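# Seat the arrow gear on its pin, aimed at collar mark

## Task

Take the loose gear that carries a painted arrow and lower it onto the pin with the arrow facing upward, pushed fully down, so that once seated the arrow points at the mark on the collar. Because its teeth are slanted, the gear rotates as it slides along the pin, so its starting angle must allow for that twist.

## Robot and tools

ROBOT. Two arms, left_arm and right_arm, each with a parallel gripper. Each base sits on a tilted plate, and both plates ride on one metal stand between the arms. For 'too close' warnings, a plate and its half of the stand belong to the arm mounted on it. Calibrated base poses in the scene frame: left_arm (+0.013, +0.218, +0.467) m, quat_wxyz (+0.883, -0.174, +0.435, +0.009); right_arm (+0.026, -0.219, +0.467) m, quat_wxyz (+0.883, +0.174, +0.435, -0.009). A two-camera stand is fixed to the floor behind the arms.

FRAMES. Scene frame: origin at table-top height, halfway between the nominal bases; +z up, +x outward over the table, left_arm on the +y side (arm names do not match image left/right). Reported end_effector_position (m), end_effector_quat_wxyz, velocities and move targets use the scene frame. Offsets use the axes of that arm's own Hand target. On a gripper, +z runs along the fingers and the fingers separate along y. end_effector_position is the spot between the pads, roughly 1 cm short of the tips. Reported poses may be off by a few cm, more at long reach.

execute_actions(actions, cameras). actions is a list of actions; each action is a list of 1 to 15 rows, one row per 1/30 s step; a short action repeats its final row until step 15. Every row is one flat list of 14 numbers in [-1, 1] covering both arms: left dx, dy, dz, rx, ry, rz, opening, then right dx, dy, dz, rx, ry, rz, opening. The six pose numbers are an offset, not a pose: measured from that arm's Hand target as it was when the action began, along the Hand target's axes. Every row in an action counts from that same start, not from the row before, and each new action starts from the updated Hand target, so sending the same offset again moves further. Scale: 1.0 = 0.6 m for dx/dy/dz and 180 degrees for rotation; rx, ry, rz form a single rotation vector. Opening is absolute: +1 fully open (0.094 m), -1 closed. To leave an arm alone, give zeros for its six pose numbers and repeat its current opening (a 0 opening is a real command). Images come back only if actions is empty or cameras names them; cameras ['all'] gives all, [] none; unknown names void the call.

move(target, speed, blend, opening_speed, grip_force, blocking, cameras). target is one 14-number row laid out as above, or a list of up to 15 such rows; every row is an offset from the Hand targets at the move's start (not from the previous row), same 0.6 m / 180 degree scale, opening absolute. Paths are straight, ignore obstacles and the other arm, end together, and are cut off after 10 s. speed: m/s, 0.002 to 4.3, default 0.25 (turns capped at twice that in rad/s); one value or one per row. blend: corner rounding in m for lists; 0 stops at each row. opening_speed: rate on the -1..+1 scale per second, at least 0.2; use it to close gently. grip_force: newtons per pad, 10 to 50, persists until changed; lower force closes much more slowly. blocking=false returns after about 0.5 s while the move continues. Result adds a 'move:' line: done (at rest within 10 mm and 2 degrees), off_target, moving, held or fault, plus limits such as paced (pose clipped) or held (steps withheld). Faster moves stray more and hit harder; a target far beyond a contact presses harder. Avoid paths passing near an arm's own base, which can whip the elbow round.

wait(seconds): 0 to 3600, sends nothing new; a running move carries on and an ending move returns it early. stop(): brakes the current move (braking needs some distance). zoom_image(camera, region): camera is cam_high, cam_low, cam_left_wrist or cam_right_wrist, from the latest images; region [x0, y0, x1, y1] in pixels, at most 504 wide and 504 tall. finished_scene(scene): the current scene's number; it ends the scene for good, so the gear must already sit correctly with no help from the robot.

CONTROL DETAILS. Each step, commanded orientation is clipped to within 40 degrees of the measured one. Hand target is the last commanded pose after clipping; next offsets start there. Friction and load can leave the gripper a few cm short of it at rest; that is not evidence of contact. Waiting does not close the gap; resend, or add the missing distance as an offset. To release a push, command back past the gripper's current spot.

RESULT LINES. Hand target, end-effector pose, Tool commands, grip_measured (opening on the -1..+1 scale; reads up to about 2.5 mm wide when empty and a bit narrow under squeeze), Joint positions (last entry per arm = opening in m), Joint velocities ('within noise' when still), joint torques (offset, scaled, noisy; entries 3 and 4 wrap at ±28 N m), motor temperatures, MOTOR HOT and FAULT lines. Joint ranges (rad): waist ±2.880, shoulder 0 to 3.142, elbow 0 to 3.019 (straight 2.964), wrist pitch -1.693 to 1.571, wrist yaw ±1.571, wrist roll ±2.094.

CAMERAS. cam_high, cam_low, cam_left_wrist, cam_right_wrist, each 896x504, with pinhole+radial calibrations given; wrist camera poses update as the arm moves.

AVOID. Dropping the gear or releasing it while it still moves; slamming or hard pushes on the pin, table or fixtures; any contact or squeeze between the two arms (including gripping the other arm's fingers); strain on a wrist camera cable; anything leaving the table. Motors heat when holding loads, stretched out, or straining at unreachable poses; at 85 °C MOTOR HOT appears, at 100 °C that arm goes limp for 30 to 60 s or more. Occasional brief nudges may move loose objects.

Each tool is called after "Call:" by a JSON object that holds its "api" and its "payload".

## Session

Call:
{"api": "execute_actions", "payload": {"actions": []}}

Scene clock: 0.00 s.
left_arm: end_effector_position=(+0.6612, +0.0379, +0.3580) grip_measured=+1.000 end_effector_quat_wxyz=(+0.139, +0.884, +0.434, -0.101) | right_arm: end_effector_position=(+0.1593, +0.0238, +0.2295) grip_measured=+1.000 end_effector_quat_wxyz=(-0.028, +0.884, -0.466, -0.007)
Joint positions: left_arm=[-0.56 1.392 1.485 -0.91 -0.382 1.991 0.094] | right_arm=[0.943 2.03 0.439 0.457 0.895 -1.492 0.094]
Joint velocities: within noise
Joint torques (N m): no reading
Motor temperatures (°C): left_arm=[27 27 25 27 26 24 26] | right_arm=[25 29 27 27 26 23 30]
Heat: left arm: hottest waist 27 °C; right arm: hottest gripper 30 °C.
Hand target: left_arm +0.6702, +0.0393, +0.3650; +0.147, +0.882, +0.438, -0.094 | right_arm +0.1581, +0.0228, +0.2316; -0.030, +0.886, -0.464, -0.008
Tool commands: left_gripper/opening=+1.0 right_gripper/opening=+1.0

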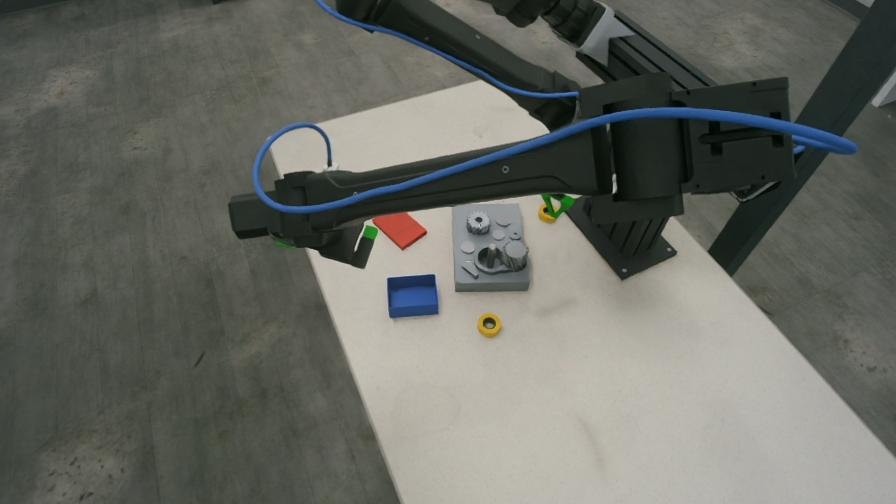

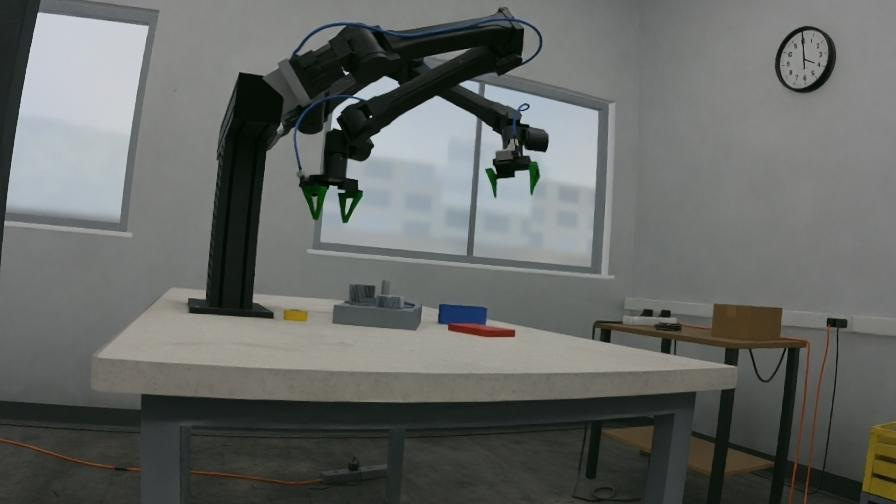

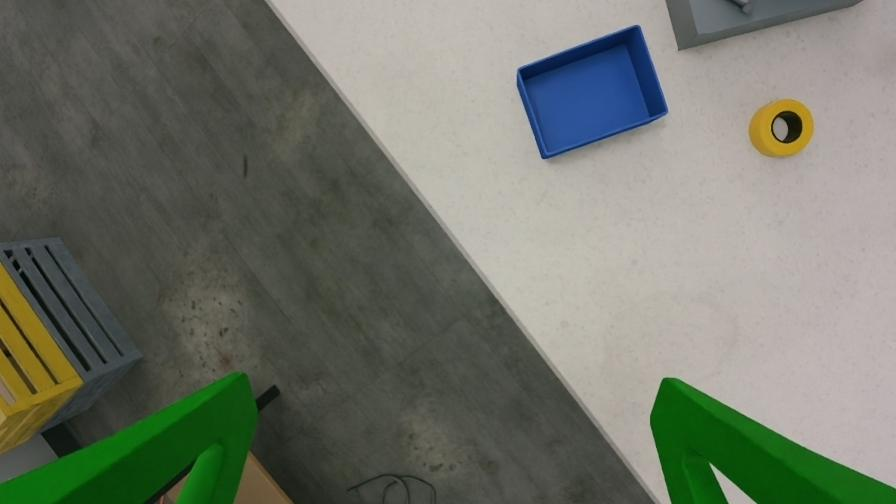

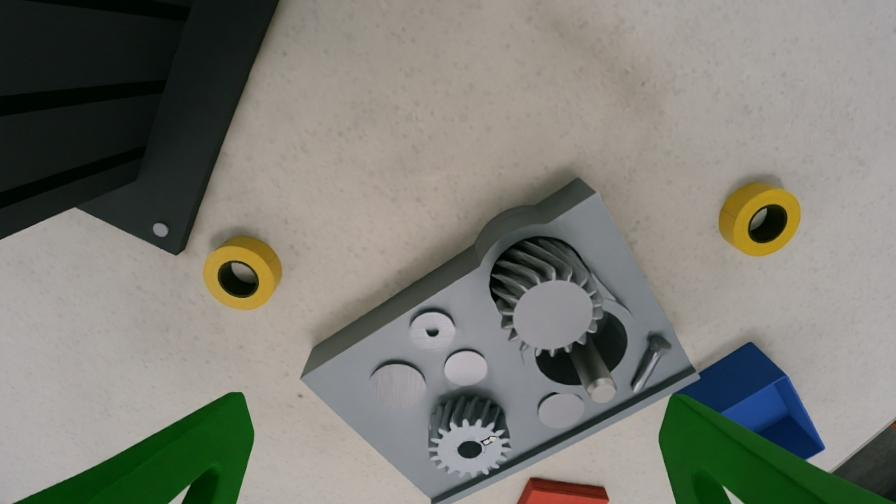

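Call:
{"api": "zoom_image", "payload": {"camera": "cam_right_wrist", "region": [380, 180, 700, 500]}}

Call:
{"api": "zoom_image", "payload": {"camera": "cam_high", "region": [430, 180, 560, 310]}}

Call:
{"api": "zoom_image", "payload": {"camera": "cam_low", "region": [310, 260, 450, 340]}}

Scaled by 1.575 from the camera's image (finer frame: 1280x720).

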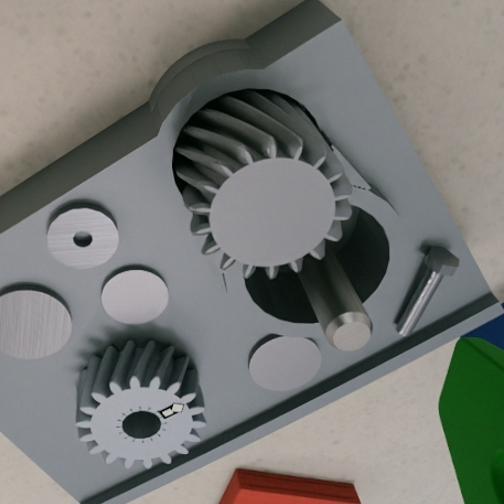

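Scaled by 3.877 from the camera's image (finer frame: 1280x720).

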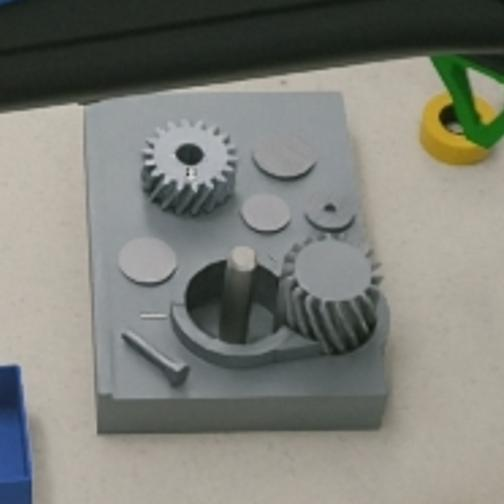

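Scaled by 3.600 from the camera's image (finer frame: 1280x720).

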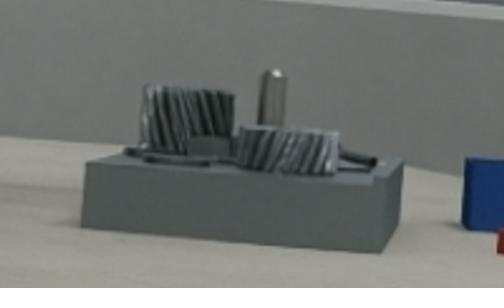

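Call:
{"api": "move", "payload": {"target": [0,0,0,0,0,0,1, 0.1873,-0.1375,0.0178,-0.0169,0.0105,-0.1178,1], "cameras": ["all"]}}

Scene clock: 72.70 s.
left_arm: end_effector_position=(+0.6612, +0.0379, +0.3580) grip_measured=+1.000 end_effector_quat_wxyz=(+0.139, +0.884, +0.434, -0.101) | right_arm: end_effector_position=(+0.2918, -0.0197, +0.2206) grip_measured=+1.000 end_effector_quat_wxyz=(+0.001, +0.953, -0.302, +0.002)
Joint positions: left_arm=[-0.56 1.392 1.485 -0.91 -0.382 1.991 0.094] | right_arm=[0.707 1.639 0.519 0.163 0.821 -2.115 0.094]
Joint torques (N m): left_arm=[-10.81 -9.88 7.01 0.17 0.34 -0.11] | right_arm=[5.83 -5.3 -1.01 0.16 -0.27 -0.07]
Heat: left arm: hottest shoulder 31 °C; right arm: hottest shoulder 30 °C.
Hand target: left_arm +0.6702, +0.0393, +0.3650; +0.147, +0.882, +0.438, -0.094 | right_arm +0.2902, -0.0219, +0.2201; +0.000, +0.956, -0.293, +0.000
Off the commanded pose: left_arm 0.012 m, 1 deg | right_arm 0.003 m, 1 deg.
joint sent to its limit (right arm) — joint 6 (wrist roll), lower limit. The joint targets still meet the commanded pose.
move: done
cam_right_wrist: T_world_to_cam=[[0.58401, 0.81174, 0.00161, -0.15204], [0.73302, -0.52822, 0.42856, -0.27866], [0.34873, -0.2491, -0.90351, 0.18207]] pos_world=[0.22957, 0.02157, 0.28417]

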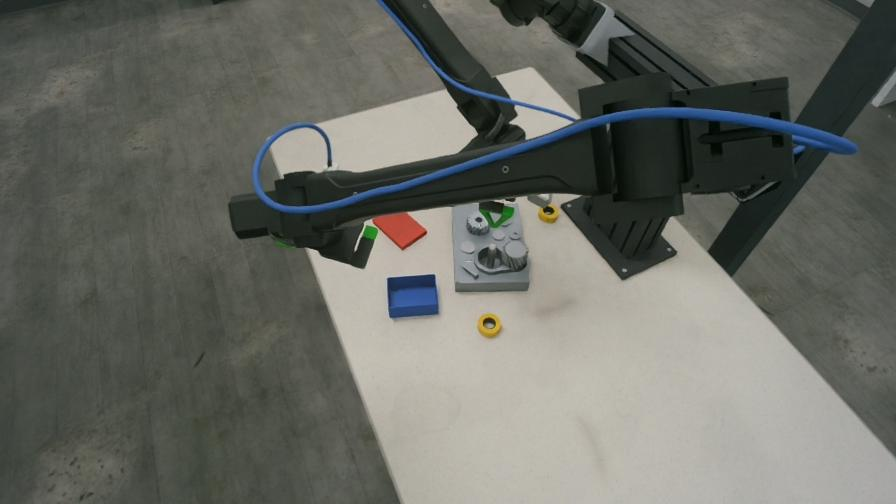

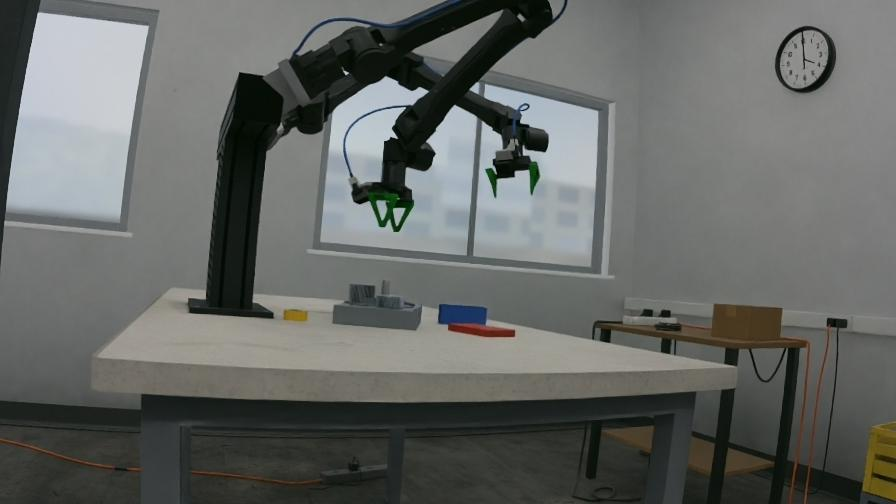

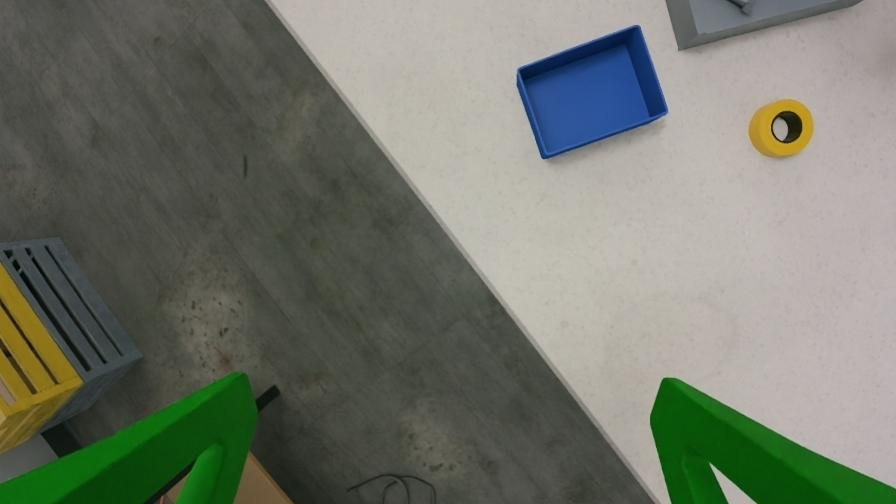

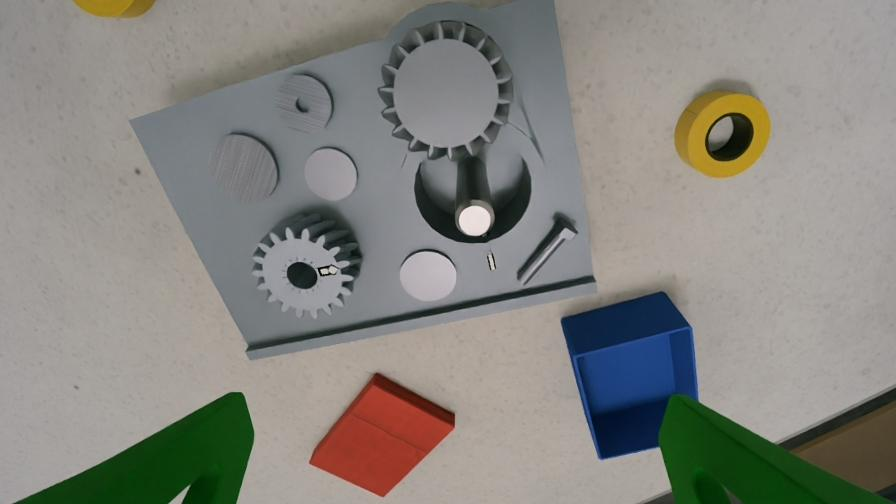

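Call:
{"api": "zoom_image", "payload": {"camera": "cam_right_wrist", "region": [360, 0, 600, 300]}}

Call:
{"api": "zoom_image", "payload": {"camera": "cam_right_wrist", "region": [220, 190, 400, 340]}}

Scaled by 1.680 from the camera's image (finer frame: 1280x720).

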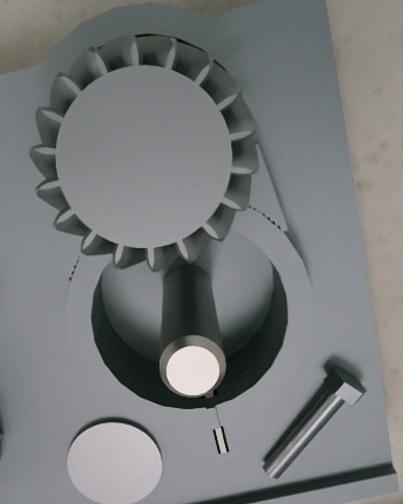

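Scaled by 2.800 from the camera's image (finer frame: 1280x720).

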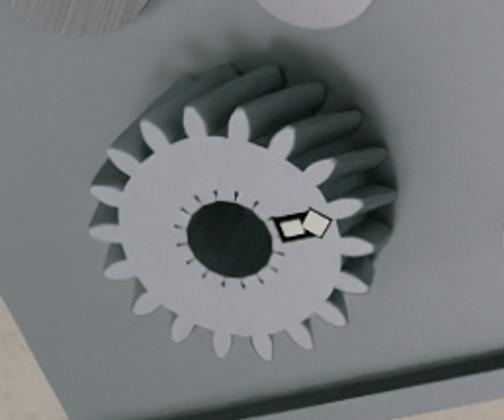

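Call:
{"api": "zoom_image", "payload": {"camera": "cam_right_wrist", "region": [245, 205, 370, 325]}}

Call:
{"api": "zoom_image", "payload": {"camera": "cam_low", "region": [340, 270, 420, 320]}}

Scaled by 4.032 from the camera's image (finer frame: 1280x720).

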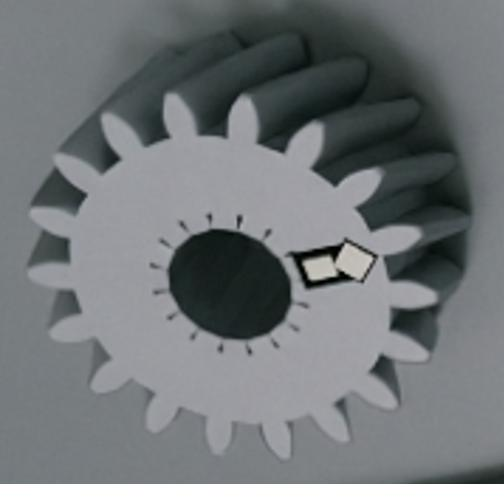

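Scaled by 6.300 from the camera's image (finer frame: 1280x720).

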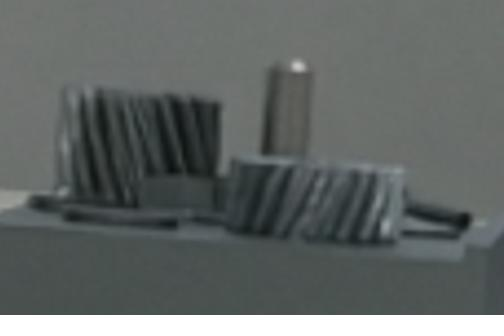

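Call:
{"api": "move", "payload": {"target": [0,0,0,0,0,0,1, 0.0743,0.1431,0.1,0,0,0.797,1], "speed": 0.5, "cameras": ["cam_high","cam_right_wrist"]}}

Scene clock: 202.30 s.
left_arm: end_effector_position=(+0.6612, +0.0379, +0.3580) grip_measured=+1.000 end_effector_quat_wxyz=(+0.139, +0.884, +0.434, -0.101) | right_arm: end_effector_position=(+0.2919, -0.1128, +0.1579) grip_measured=+1.000 end_effector_quat_wxyz=(+0.008, -0.024, +1.000, +0.001)
Joint positions: left_arm=[-0.56 1.392 1.485 -0.91 -0.382 1.991 0.094] | right_arm=[0.352 1.653 0.41 0.529 0.578 0.01 0.094]
Joint torques (N m): left_arm=[-11.22 -9.76 6.87 0.23 0.34 -0.12] | right_arm=[3.72 -5.3 -5.59 1.02 -0.19 0.11]
Motor temperatures (°C): left_arm=[28 33 30 26 26 23 26] | right_arm=[25 30 27 27 25 23 29]
Heat: left arm: hottest shoulder 33 °C; right arm: hottest shoulder 30 °C.
Hand target: left_arm +0.6702, +0.0393, +0.3650; +0.147, +0.882, +0.438, -0.094 | right_arm +0.2789, -0.1180, +0.1601; +0.000, -0.022, +1.000, +0.000
Off the commanded pose: left_arm 0.012 m, 1 deg | right_arm 0.014 m, 1 deg.
move: off_target (right_arm)
cam_right_wrist: T_world_to_cam=[[0.03782, -0.99928, -0.00075, -0.12084], [-0.91181, -0.03481, 0.40913, 0.23774], [-0.40886, -0.01479, -0.91248, 0.35129]] pos_world=[0.36497, -0.10728, 0.22319]

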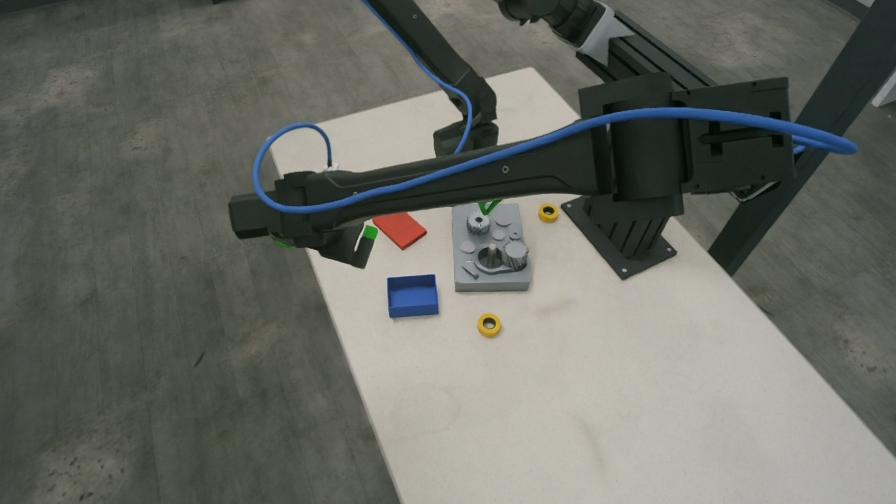

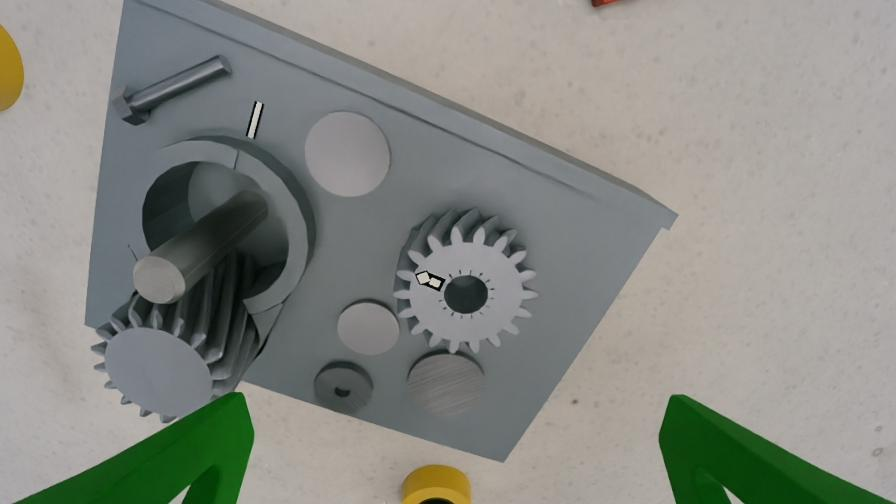

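Call:
{"api": "zoom_image", "payload": {"camera": "cam_right_wrist", "region": [90, 80, 340, 340]}}

Call:
{"api": "zoom_image", "payload": {"camera": "cam_right_wrist", "region": [380, 190, 560, 370]}}

Scaled by 1.938 from the camera's image (finer frame: 1280x720).

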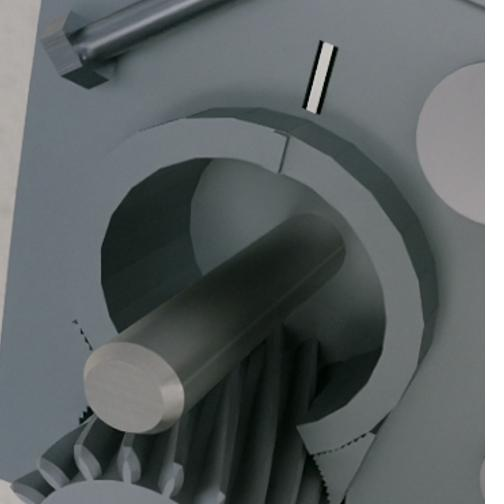

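Scaled by 2.800 from the camera's image (finer frame: 1280x720).

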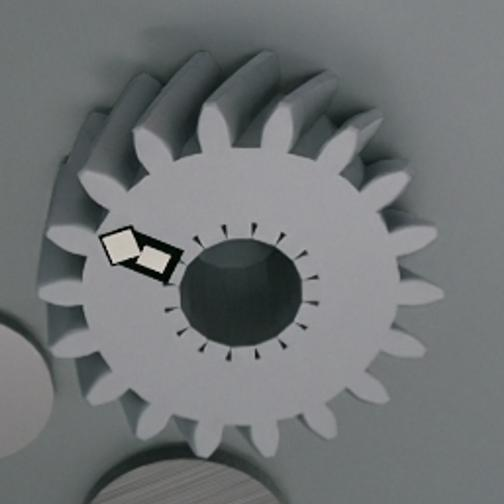

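Call:
{"api": "move", "payload": {"target": [0,0,0,0,0,0,1, 0.0048,0.001,0.1,0,0,0,1], "speed": 0.2, "cameras": ["cam_right_wrist"]}}

Scene clock: 314.07 s.
left_arm: end_effector_position=(+0.6612, +0.0379, +0.3580) grip_measured=+1.000 end_effector_quat_wxyz=(+0.139, +0.884, +0.434, -0.101) | right_arm: end_effector_position=(+0.2703, -0.1163, +0.0992) grip_measured=+1.000 end_effector_quat_wxyz=(-0.008, -0.023, +1.000, -0.001)
Joint positions: left_arm=[-0.56 1.392 1.485 -0.91 -0.382 1.991 0.094] | right_arm=[0.249 1.873 0.489 0.671 0.504 -0.047 0.094]
Joint torques (N m): left_arm=[-11.16 -9.41 6.94 0.24 0.33 -0.1] | right_arm=[4.42 -6.53 -4.93 1.09 -0.17 -0.07]
Heat: left arm: hottest shoulder 33 °C; right arm: hottest shoulder 29 °C.
Hand target: left_arm +0.6702, +0.0393, +0.3650; +0.147, +0.882, +0.438, -0.094 | right_arm +0.2761, -0.1176, +0.1002; +0.000, -0.022, +1.000, +0.000
Off the commanded pose: left_arm 0.012 m, 1 deg | right_arm 0.006 m, 1 deg.
move: done
cam_right_wrist: T_world_to_cam=[[0.03652, -0.99933, 0.00257, -0.12355], [-0.89772, -0.03168, 0.43942, 0.23556], [-0.43904, -0.01836, -0.89828, 0.29517]] pos_world=[0.34557, -0.11058, 0.16195]

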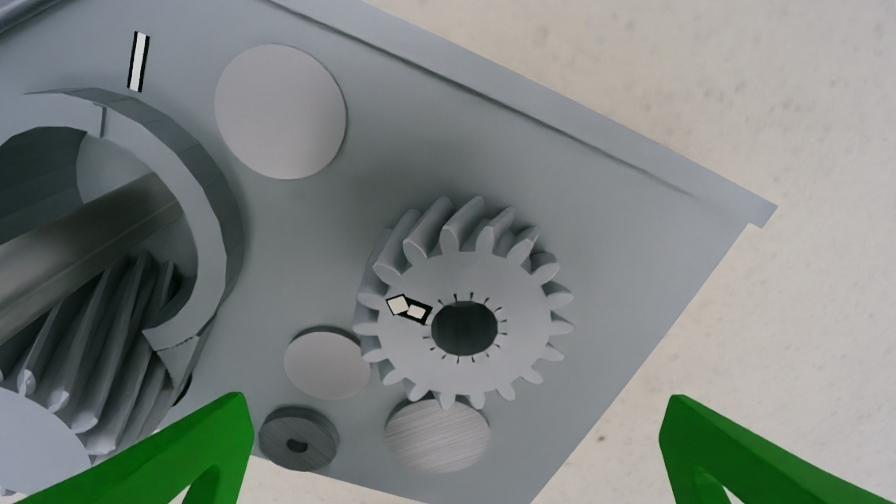

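Call:
{"api": "zoom_image", "payload": {"camera": "cam_right_wrist", "region": [340, 180, 590, 420]}}

Scaled by 2.016 from the camera's image (finer frame: 1280x720).

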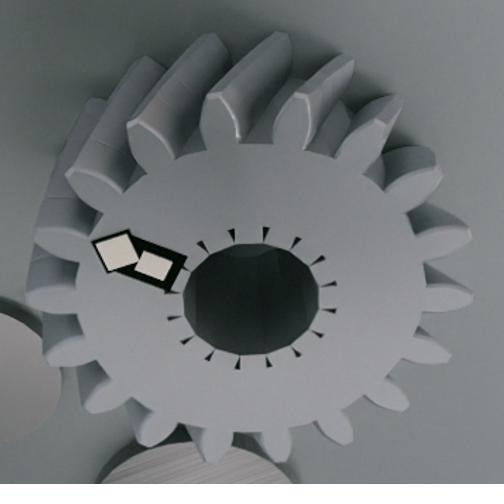

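Call:
{"api": "move", "payload": {"target": [0,0,0,0,0,0,1, 0.001,-0.001,0.0653,0,0,-0.1667,1], "speed": 0.25, "cameras": ["cam_right_wrist"]}}

Scene clock: 371.20 s.
left_arm: end_effector_position=(+0.6612, +0.0379, +0.3580) grip_measured=+1.000 end_effector_quat_wxyz=(+0.139, +0.884, +0.434, -0.101) | right_arm: end_effector_position=(+0.2755, -0.1151, +0.0626) grip_measured=+1.000 end_effector_quat_wxyz=(-0.002, -0.280, +0.960, +0.002)
Joint positions: left_arm=[-0.56 1.392 1.485 -0.91 -0.382 1.991 0.094] | right_arm=[0.2 1.97 0.569 0.718 0.461 -0.611 0.094]
Joint torques (N m): left_arm=[-11.16 -9.7 6.97 0.18 0.34 -0.09] | right_arm=[4.01 -5.89 -5.11 1.03 -0.25 -0.07]
Heat: left arm: hottest shoulder 33 °C; right arm: hottest shoulder 30 °C.
Hand target: left_arm +0.6702, +0.0393, +0.3650; +0.147, +0.882, +0.438, -0.094 | right_arm +0.2756, -0.1182, +0.0609; +0.000, -0.280, +0.960, +0.000
Off the commanded pose: left_arm 0.012 m, 1 deg | right_arm 0.004 m, 0 deg.
move: done
cam_right_wrist: T_world_to_cam=[[0.52944, -0.84834, -0.00348, -0.24056], [-0.76653, -0.48013, 0.42651, 0.16929], [-0.3635, -0.22314, -0.90447, 0.22048]] pos_world=[0.33727, -0.0736, 0.12637]

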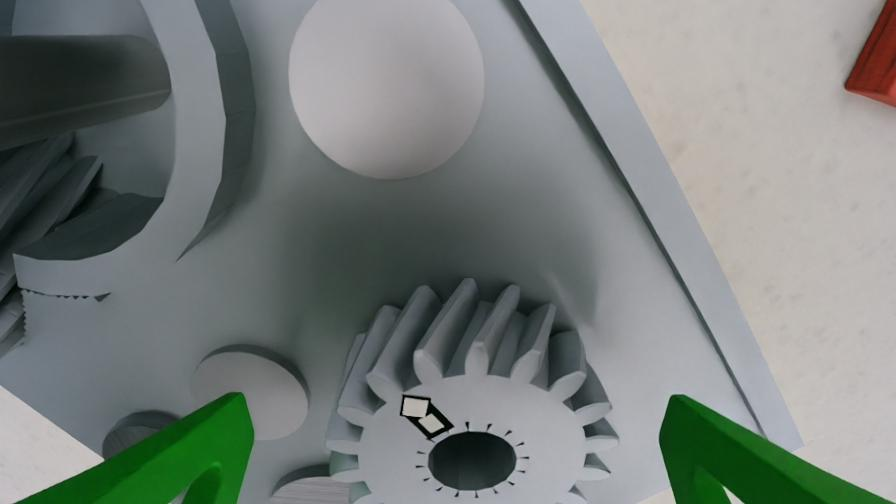

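Call:
{"api": "move", "payload": {"target": [[0,0,0,0,0,0,1, 0.006,-0.005,0.0025,0,0,0,1],[0,0,0,0,0,0,1, 0.006,-0.005,0.0025,0,0,0,0.1]], "speed": 0.1, "grip_force": 35, "cameras": ["cam_right_wrist"]}}

Scene clock: 385.33 s.
left_arm: end_effector_position=(+0.6612, +0.0379, +0.3580) grip_measured=+1.000 end_effector_quat_wxyz=(+0.139, +0.884, +0.434, -0.101) | right_arm: end_effector_position=(+0.2754, -0.1196, +0.0599) grip_measured=+0.276 end_effector_quat_wxyz=(-0.001, -0.280, +0.960, +0.002)
Joint positions: left_arm=[-0.56 1.392 1.485 -0.91 -0.382 1.991 0.094] | right_arm=[0.185 1.972 0.569 0.727 0.448 -0.62 0.06]
Joint torques (N m): left_arm=[-11.11 -9.76 6.93 0.25 0.33 -0.1] | right_arm=[4.01 -5.77 -5.42 1.1 -0.12 -0.08]
Heat: left arm: hottest shoulder 33 °C; right arm: hottest shoulder 30 °C.
Hand target: left_arm +0.6702, +0.0393, +0.3650; +0.147, +0.882, +0.438, -0.094 | right_arm +0.2740, -0.1227, +0.0594; +0.000, -0.280, +0.960, +0.000
Off the commanded pose: left_arm 0.012 m, 1 deg | right_arm 0.003 m, 0 deg.
grip_force (N): 35, 35
move: done
cam_right_wrist: T_world_to_cam=[[0.52802, -0.84923, -0.00358, -0.244], [-0.76816, -0.4794, 0.42439, 0.16895], [-0.36212, -0.22134, -0.90547, 0.21696]] pos_world=[0.33718, -0.0782, 0.12388]

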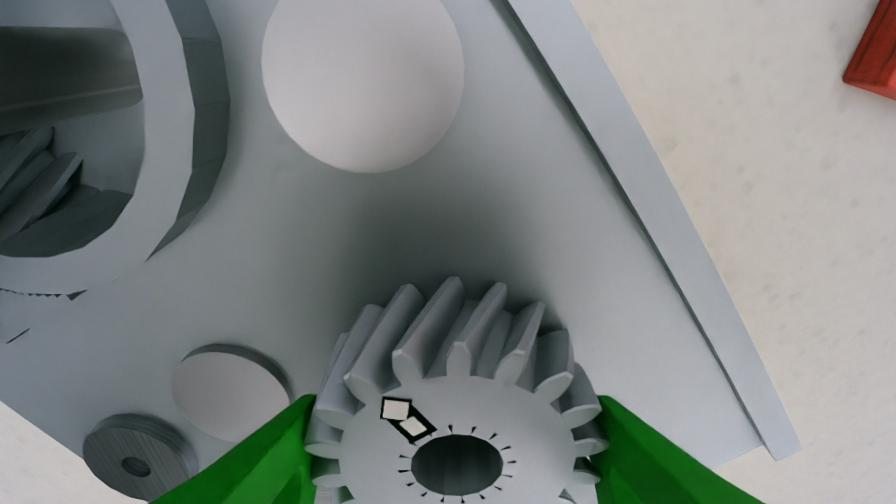

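Call:
{"api": "move", "payload": {"target": [[0,0,0,0,0,0,1, 0,0,-0.1177,0,0,0,0.1],[0,0,0,0,0,0,1, -0.0497,0.1988,-0.126,0,0,0.2083,0.1]], "speed": 0.25, "blend": [0.03,0], "cameras": ["cam_high","cam_right_wrist"]}}

Scene clock: 402.20 s.
left_arm: end_effector_position=(+0.6612, +0.0379, +0.3580) grip_measured=+1.000 end_effector_quat_wxyz=(+0.139, +0.884, +0.434, -0.101) | right_arm: end_effector_position=(+0.2366, -0.0129, +0.1282) grip_measured=+0.275 end_effector_quat_wxyz=(-0.001, +0.047, +0.999, -0.007)
Joint positions: left_arm=[-0.56 1.392 1.485 -0.91 -0.382 1.991 0.094] | right_arm=[0.568 2.032 0.565 0.605 0.745 0.363 0.06]
Joint torques (N m): left_arm=[-10.93 -9.88 6.95 0.18 0.32 -0.09] | right_arm=[8.7 -5.54 -4.08 0.31 0.07 0.1]
Heat: left arm: hottest shoulder 33 °C; right arm: hottest shoulder 30 °C.
Hand target: left_arm +0.6702, +0.0393, +0.3650; +0.147, +0.882, +0.438, -0.094 | right_arm +0.2351, -0.0060, +0.1349; +0.000, +0.044, +0.999, +0.000
Off the commanded pose: left_arm 0.012 m, 1 deg | right_arm 0.010 m, 1 deg.
grip_force (N): 35, 35
move: done
cam_right_wrist: T_world_to_cam=[[-0.10508, -0.99433, 0.01603, 0.01264], [-0.89933, 0.10189, 0.42524, 0.19969], [-0.42446, 0.03027, -0.90494, 0.30629]] pos_world=[0.31092, -0.01705, 0.19206]

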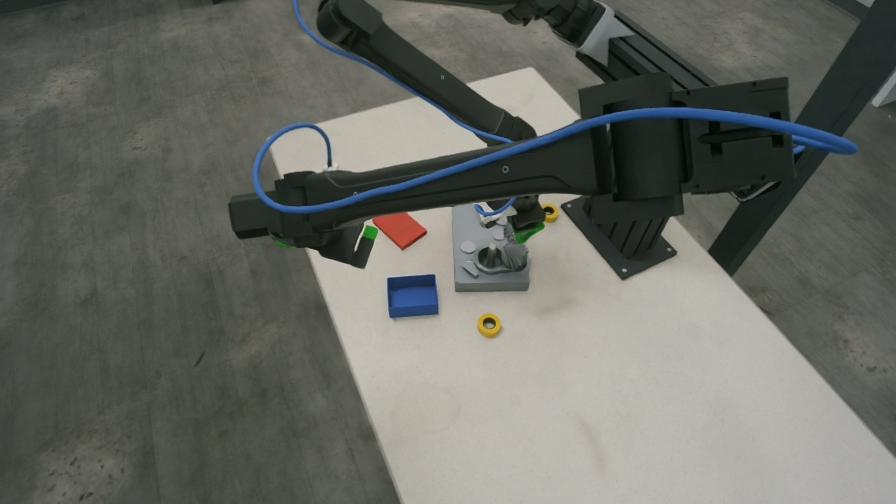

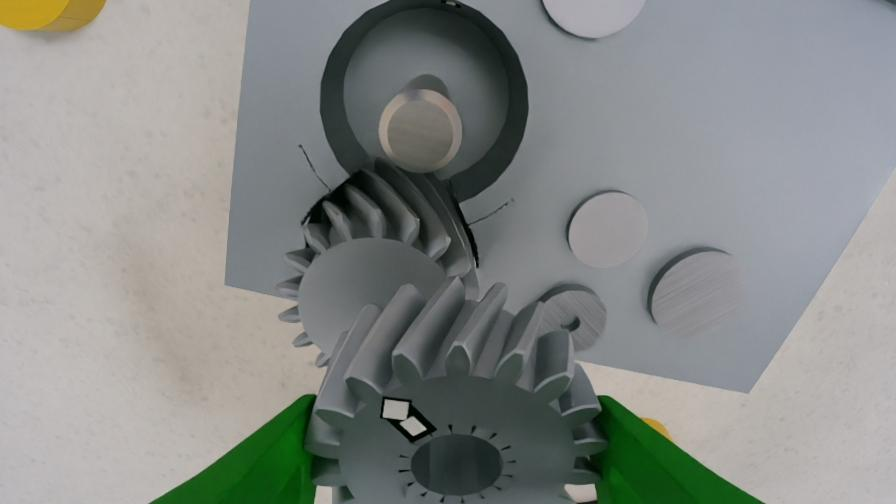

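Call:
{"api": "zoom_image", "payload": {"camera": "cam_right_wrist", "region": [300, 0, 550, 250]}}

Call:
{"api": "zoom_image", "payload": {"camera": "cam_right_wrist", "region": [300, 230, 620, 504]}}

Scaled by 2.016 from the camera's image (finer frame: 1280x720).

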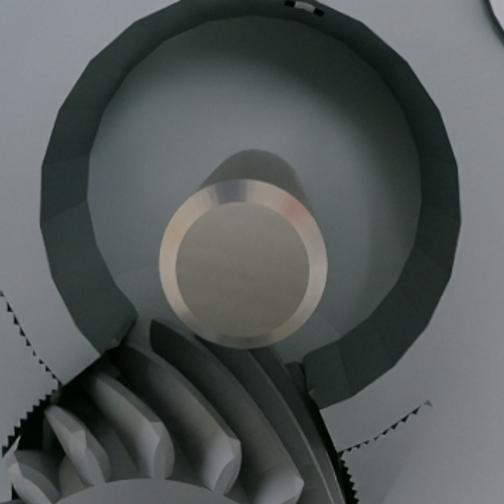

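Scaled by 1.575 from the camera's image (finer frame: 1280x720).

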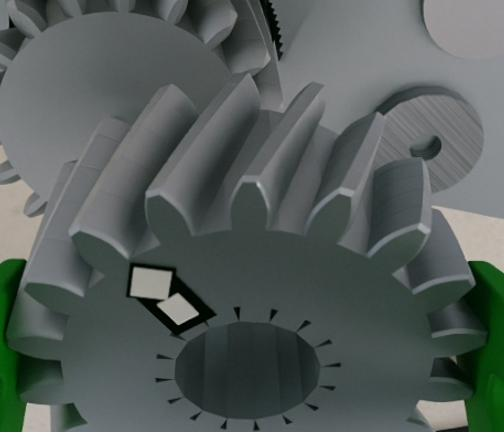

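Call:
{"api": "zoom_image", "payload": {"camera": "cam_right_wrist", "region": [270, 150, 500, 370]}}

Scaled by 2.191 from the camera's image (finer frame: 1280x720).

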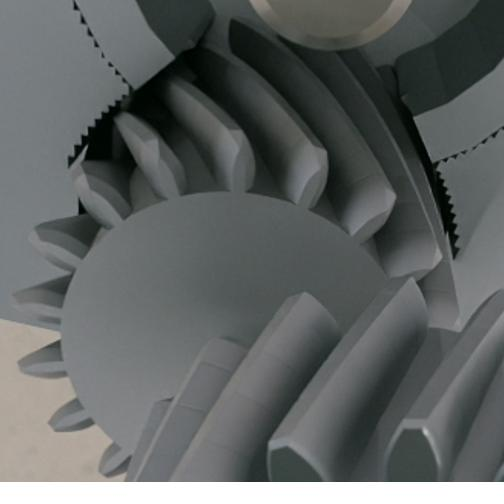

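Call:
{"api": "move", "payload": {"target": [0,0,0,0,0,0,1, -0.0962,0.0103,0,0,0,-0.0528,0.1], "speed": 0.12, "cameras": ["cam_high","cam_low","cam_right_wrist"]}}

Scene clock: 500.47 s.
left_arm: end_effector_position=(+0.6612, +0.0379, +0.3580) grip_measured=+1.000 end_effector_quat_wxyz=(+0.139, +0.884, +0.434, -0.101) | right_arm: end_effector_position=(+0.2901, -0.0037, +0.1313) grip_measured=+0.275 end_effector_quat_wxyz=(-0.001, -0.036, +0.999, -0.002)
Joint positions: left_arm=[-0.56 1.392 1.485 -0.91 -0.382 1.991 0.094] | right_arm=[0.56 1.914 0.643 0.419 0.73 0.185 0.06]
Joint torques (N m): left_arm=[-10.93 -9.7 6.95 0.13 0.38 -0.08] | right_arm=[7.59 -7.06 -3.07 0.29 -0.15 -0.06]
Heat: left arm: hottest shoulder 34 °C; right arm: hottest gripper 30 °C.
Hand target: left_arm +0.6702, +0.0393, +0.3650; +0.147, +0.882, +0.438, -0.094 | right_arm +0.2932, -0.0049, +0.1349; +0.000, -0.039, +0.999, +0.000
Off the commanded pose: left_arm 0.012 m, 1 deg | right_arm 0.005 m, 0 deg.
grip_force (N): 35, 35
move: done
cam_right_wrist: T_world_to_cam=[[0.06249, -0.99803, 0.00578, -0.01985], [-0.90293, -0.05407, 0.42638, 0.24589], [-0.42523, -0.03187, -0.90453, 0.33155]] pos_world=[0.36424, 0.00404, 0.19516]

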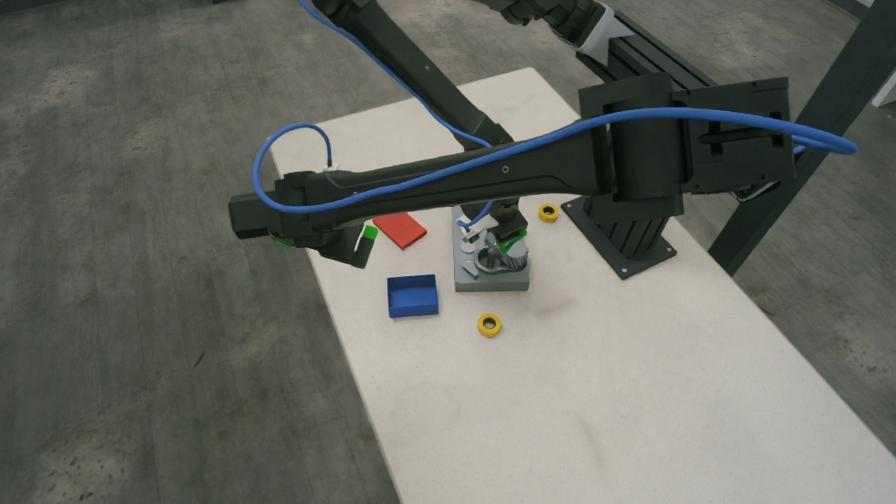

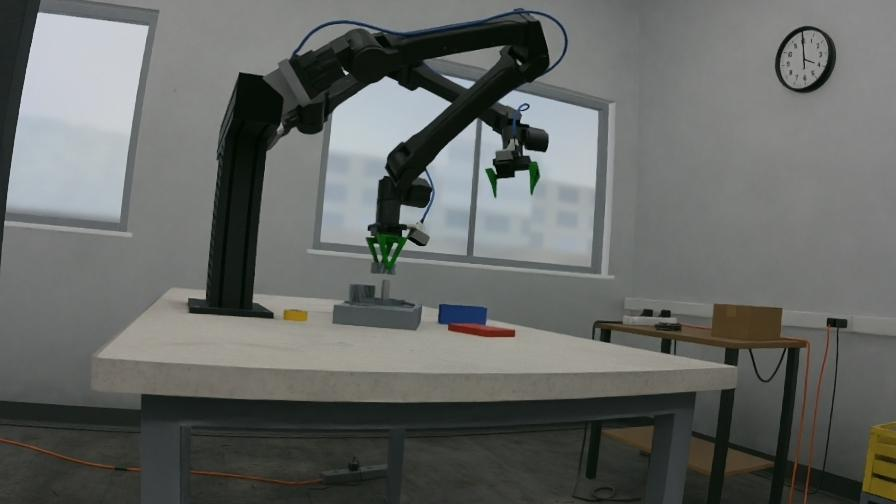

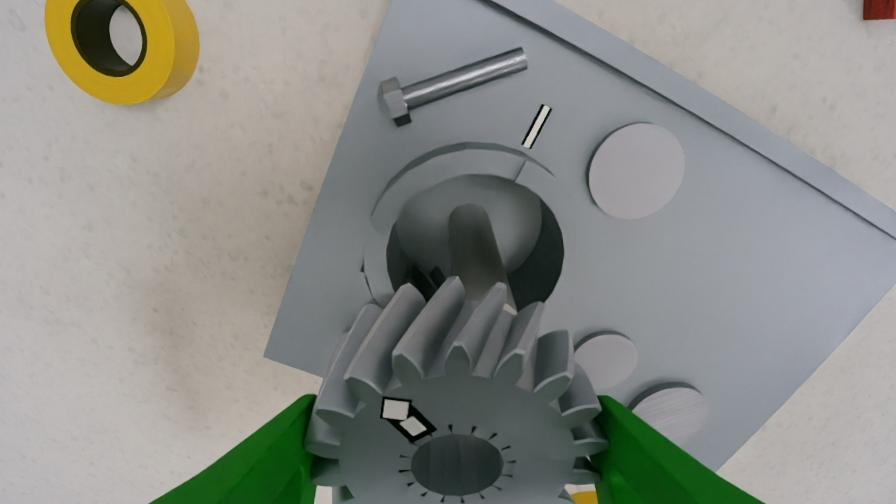

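Call:
{"api": "move", "payload": {"target": [0,0,0,0,0,0,1, -0.0065,-0.0142,0.0048,0,0,0,0.1], "speed": 0.1, "cameras": ["cam_right_wrist"]}}

Scene clock: 506.43 s.
left_arm: end_effector_position=(+0.6612, +0.0379, +0.3580) grip_measured=+1.000 end_effector_quat_wxyz=(+0.139, +0.884, +0.434, -0.101) | right_arm: end_effector_position=(+0.2946, -0.0124, +0.1263) grip_measured=+0.275 end_effector_quat_wxyz=(-0.003, -0.037, +0.999, -0.004)
Joint positions: left_arm=[-0.56 1.392 1.485 -0.91 -0.382 1.991 0.094] | right_arm=[0.533 1.903 0.643 0.419 0.714 0.162 0.06]
Joint torques (N m): left_arm=[-10.99 -9.64 7.01 0.2 0.35 -0.1] | right_arm=[7.82 -7.47 -3.52 0.49 -0.12 -0.06]
Heat: left arm: hottest shoulder 34 °C; right arm: hottest gripper 30 °C.
Hand target: left_arm +0.6702, +0.0393, +0.3650; +0.147, +0.882, +0.438, -0.094 | right_arm +0.2978, -0.0130, +0.1321; +0.000, -0.039, +0.999, +0.000
Off the commanded pose: left_arm 0.012 m, 1 deg | right_arm 0.007 m, 1 deg.
grip_force (N): 35, 35
move: done
cam_right_wrist: T_world_to_cam=[[0.0631, -0.99797, 0.00863, -0.02926], [-0.90085, -0.05324, 0.43085, 0.25037], [-0.42951, -0.03496, -0.90238, 0.32954]] pos_world=[0.36894, -0.00436, 0.18976]

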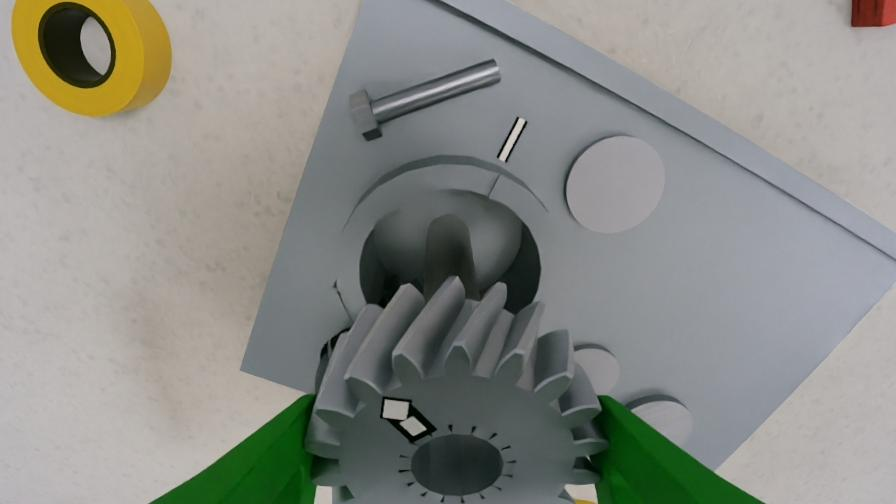

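Call:
{"api": "zoom_image", "payload": {"camera": "cam_right_wrist", "region": [330, 130, 570, 370]}}

Call:
{"api": "zoom_image", "payload": {"camera": "cam_high", "region": [440, 190, 550, 300]}}

Scaled by 2.100 from the camera's image (finer frame: 1280x720).

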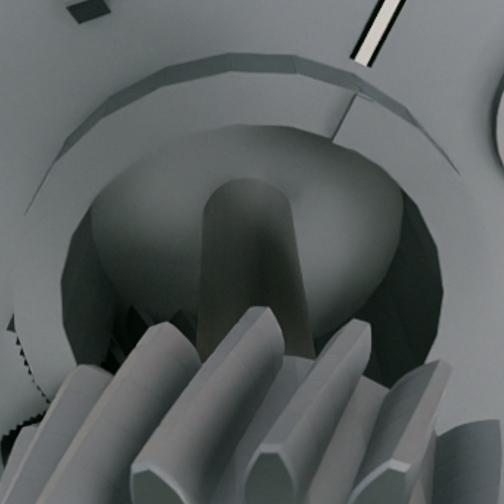

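This scene's latest camera images include none from cam_high. They are from: cam_right_wrist. cam_high's image comes with the result of a call that names it in "cameras".

Call:
{"api": "move", "payload": {"target": [0,0,0,0,0,0,1, 0,0.001,0.0075,0,0,0,0.1], "speed": 0.05}}

Scene clock: 521.73 s.
left_arm: end_effector_position=(+0.6612, +0.0379, +0.3580) grip_measured=+1.000 end_effector_quat_wxyz=(+0.139, +0.884, +0.434, -0.101) | right_arm: end_effector_position=(+0.2944, -0.0124, +0.1258) grip_measured=+0.275 end_effector_quat_wxyz=(-0.004, -0.039, +0.999, -0.002)
Joint positions: left_arm=[-0.56 1.392 1.485 -0.91 -0.382 1.991 0.094] | right_arm=[0.531 1.903 0.643 0.419 0.71 0.155 0.06]
Joint torques (N m): left_arm=[-11.34 -9.64 6.93 0.25 0.33 -0.09] | right_arm=[6.89 -6.77 -2.93 0.81 -0.14 -0.06]
Heat: left arm: hottest shoulder 34 °C; right arm: hottest shoulder 30 °C.
Hand target: left_arm +0.6702, +0.0393, +0.3650; +0.147, +0.882, +0.438, -0.094 | right_arm +0.2978, -0.0124, +0.1276; +0.000, -0.039, +0.999, +0.000
Off the commanded pose: left_arm 0.012 m, 1 deg | right_arm 0.004 m, 1 deg.
grip_force (N): 35, 35
move: done

Call:
{"api": "move", "payload": {"target": [0,0,0,0,0,0,1, 0,0.001,0.012,0,0,0,0.1], "speed": 0.05}}

Scene clock: 523.80 s.
left_arm: end_effector_position=(+0.6612, +0.0379, +0.3580) grip_measured=+1.000 end_effector_quat_wxyz=(+0.139, +0.884, +0.434, -0.101) | right_arm: end_effector_position=(+0.2962, -0.0128, +0.1189) grip_measured=+0.275 end_effector_quat_wxyz=(-0.004, -0.038, +0.999, -0.003)
Joint positions: left_arm=[-0.56 1.392 1.485 -0.91 -0.382 1.991 0.094] | right_arm=[0.518 1.917 0.656 0.428 0.703 0.145 0.06]
Joint torques (N m): left_arm=[-11.05 -9.58 6.93 0.18 0.34 -0.1] | right_arm=[7.36 -6.24 -3.11 0.99 -0.13 -0.05]
Heat: left arm: hottest shoulder 34 °C; right arm: hottest shoulder 30 °C.
Hand target: left_arm +0.6702, +0.0393, +0.3650; +0.147, +0.882, +0.438, -0.094 | right_arm +0.2977, -0.0118, +0.1204; +0.000, -0.039, +0.999, +0.000
Off the commanded pose: left_arm 0.012 m, 1 deg | right_arm 0.002 m, 1 deg.
grip_force (N): 35, 35
move: done

Call:
{"api": "move", "payload": {"target": [0,0,0,0,0,0,1, 0.0037,0.0025,0.002,0,0,0,0.1], "speed": 0.05, "cameras": ["cam_right_wrist"]}}

Scene clock: 527.50 s.
left_arm: end_effector_position=(+0.6612, +0.0379, +0.3580) grip_measured=+1.000 end_effector_quat_wxyz=(+0.139, +0.884, +0.434, -0.101) | right_arm: end_effector_position=(+0.2941, -0.0121, +0.1176) grip_measured=+0.275 end_effector_quat_wxyz=(-0.004, -0.039, +0.999, -0.003)
Joint positions: left_arm=[-0.56 1.392 1.485 -0.91 -0.382 1.991 0.094] | right_arm=[0.518 1.926 0.656 0.437 0.703 0.144 0.06]
Joint torques (N m): left_arm=[-10.93 -9.82 6.9 0.2 0.32 -0.09] | right_arm=[7.41 -6.12 -3.07 0.95 -0.12 -0.06]
Heat: left arm: hottest shoulder 34 °C; right arm: hottest shoulder 30 °C.
Hand target: left_arm +0.6702, +0.0393, +0.3650; +0.147, +0.882, +0.438, -0.094 | right_arm +0.2953, -0.0105, +0.1192; +0.000, -0.039, +0.999, +0.000
Off the commanded pose: left_arm 0.012 m, 1 deg | right_arm 0.003 m, 1 deg.
grip_force (N): 35, 35
move: done
cam_right_wrist: T_world_to_cam=[[0.06678, -0.99774, 0.00695, -0.02981], [-0.90014, -0.05724, 0.43183, 0.25337], [-0.43045, -0.03509, -0.90193, 0.32171]] pos_world=[0.36854, -0.00395, 0.18096]

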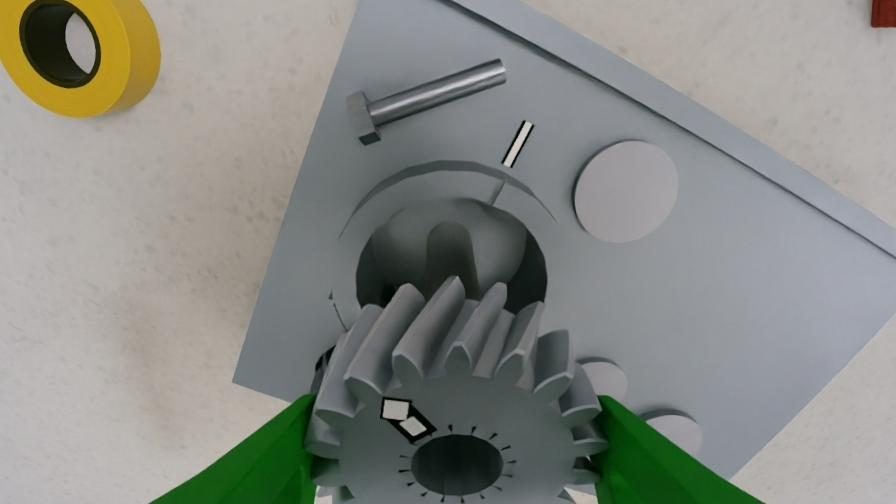

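Call:
{"api": "move", "payload": {"target": [0,0,0,0,0,0,1, 0,0,0.014,0,0,0,0.1], "speed": 0.04}}

Scene clock: 530.07 s.
left_arm: end_effector_position=(+0.6612, +0.0379, +0.3580) grip_measured=+1.000 end_effector_quat_wxyz=(+0.139, +0.884, +0.434, -0.101) | right_arm: end_effector_position=(+0.2953, -0.0124, +0.1125) grip_measured=+0.275 end_effector_quat_wxyz=(-0.002, -0.038, +0.999, -0.004)
Joint positions: left_arm=[-0.56 1.392 1.485 -0.91 -0.382 1.991 0.094] | right_arm=[0.509 1.938 0.663 0.453 0.699 0.134 0.06]
Joint torques (N m): left_arm=[-11.22 -9.58 6.97 0.24 0.33 -0.1] | right_arm=[6.89 -5.6 -2.69 1.05 -0.32 -0.1]
Heat: left arm: hottest shoulder 34 °C; right arm: hottest shoulder 30 °C.
Hand target: left_arm +0.6702, +0.0393, +0.3650; +0.147, +0.882, +0.438, -0.094 | right_arm +0.2953, -0.0106, +0.1107; +0.000, -0.039, +0.999, +0.000
Off the commanded pose: left_arm 0.012 m, 1 deg | right_arm 0.003 m, 0 deg.
grip_force (N): 35, 35
move: done


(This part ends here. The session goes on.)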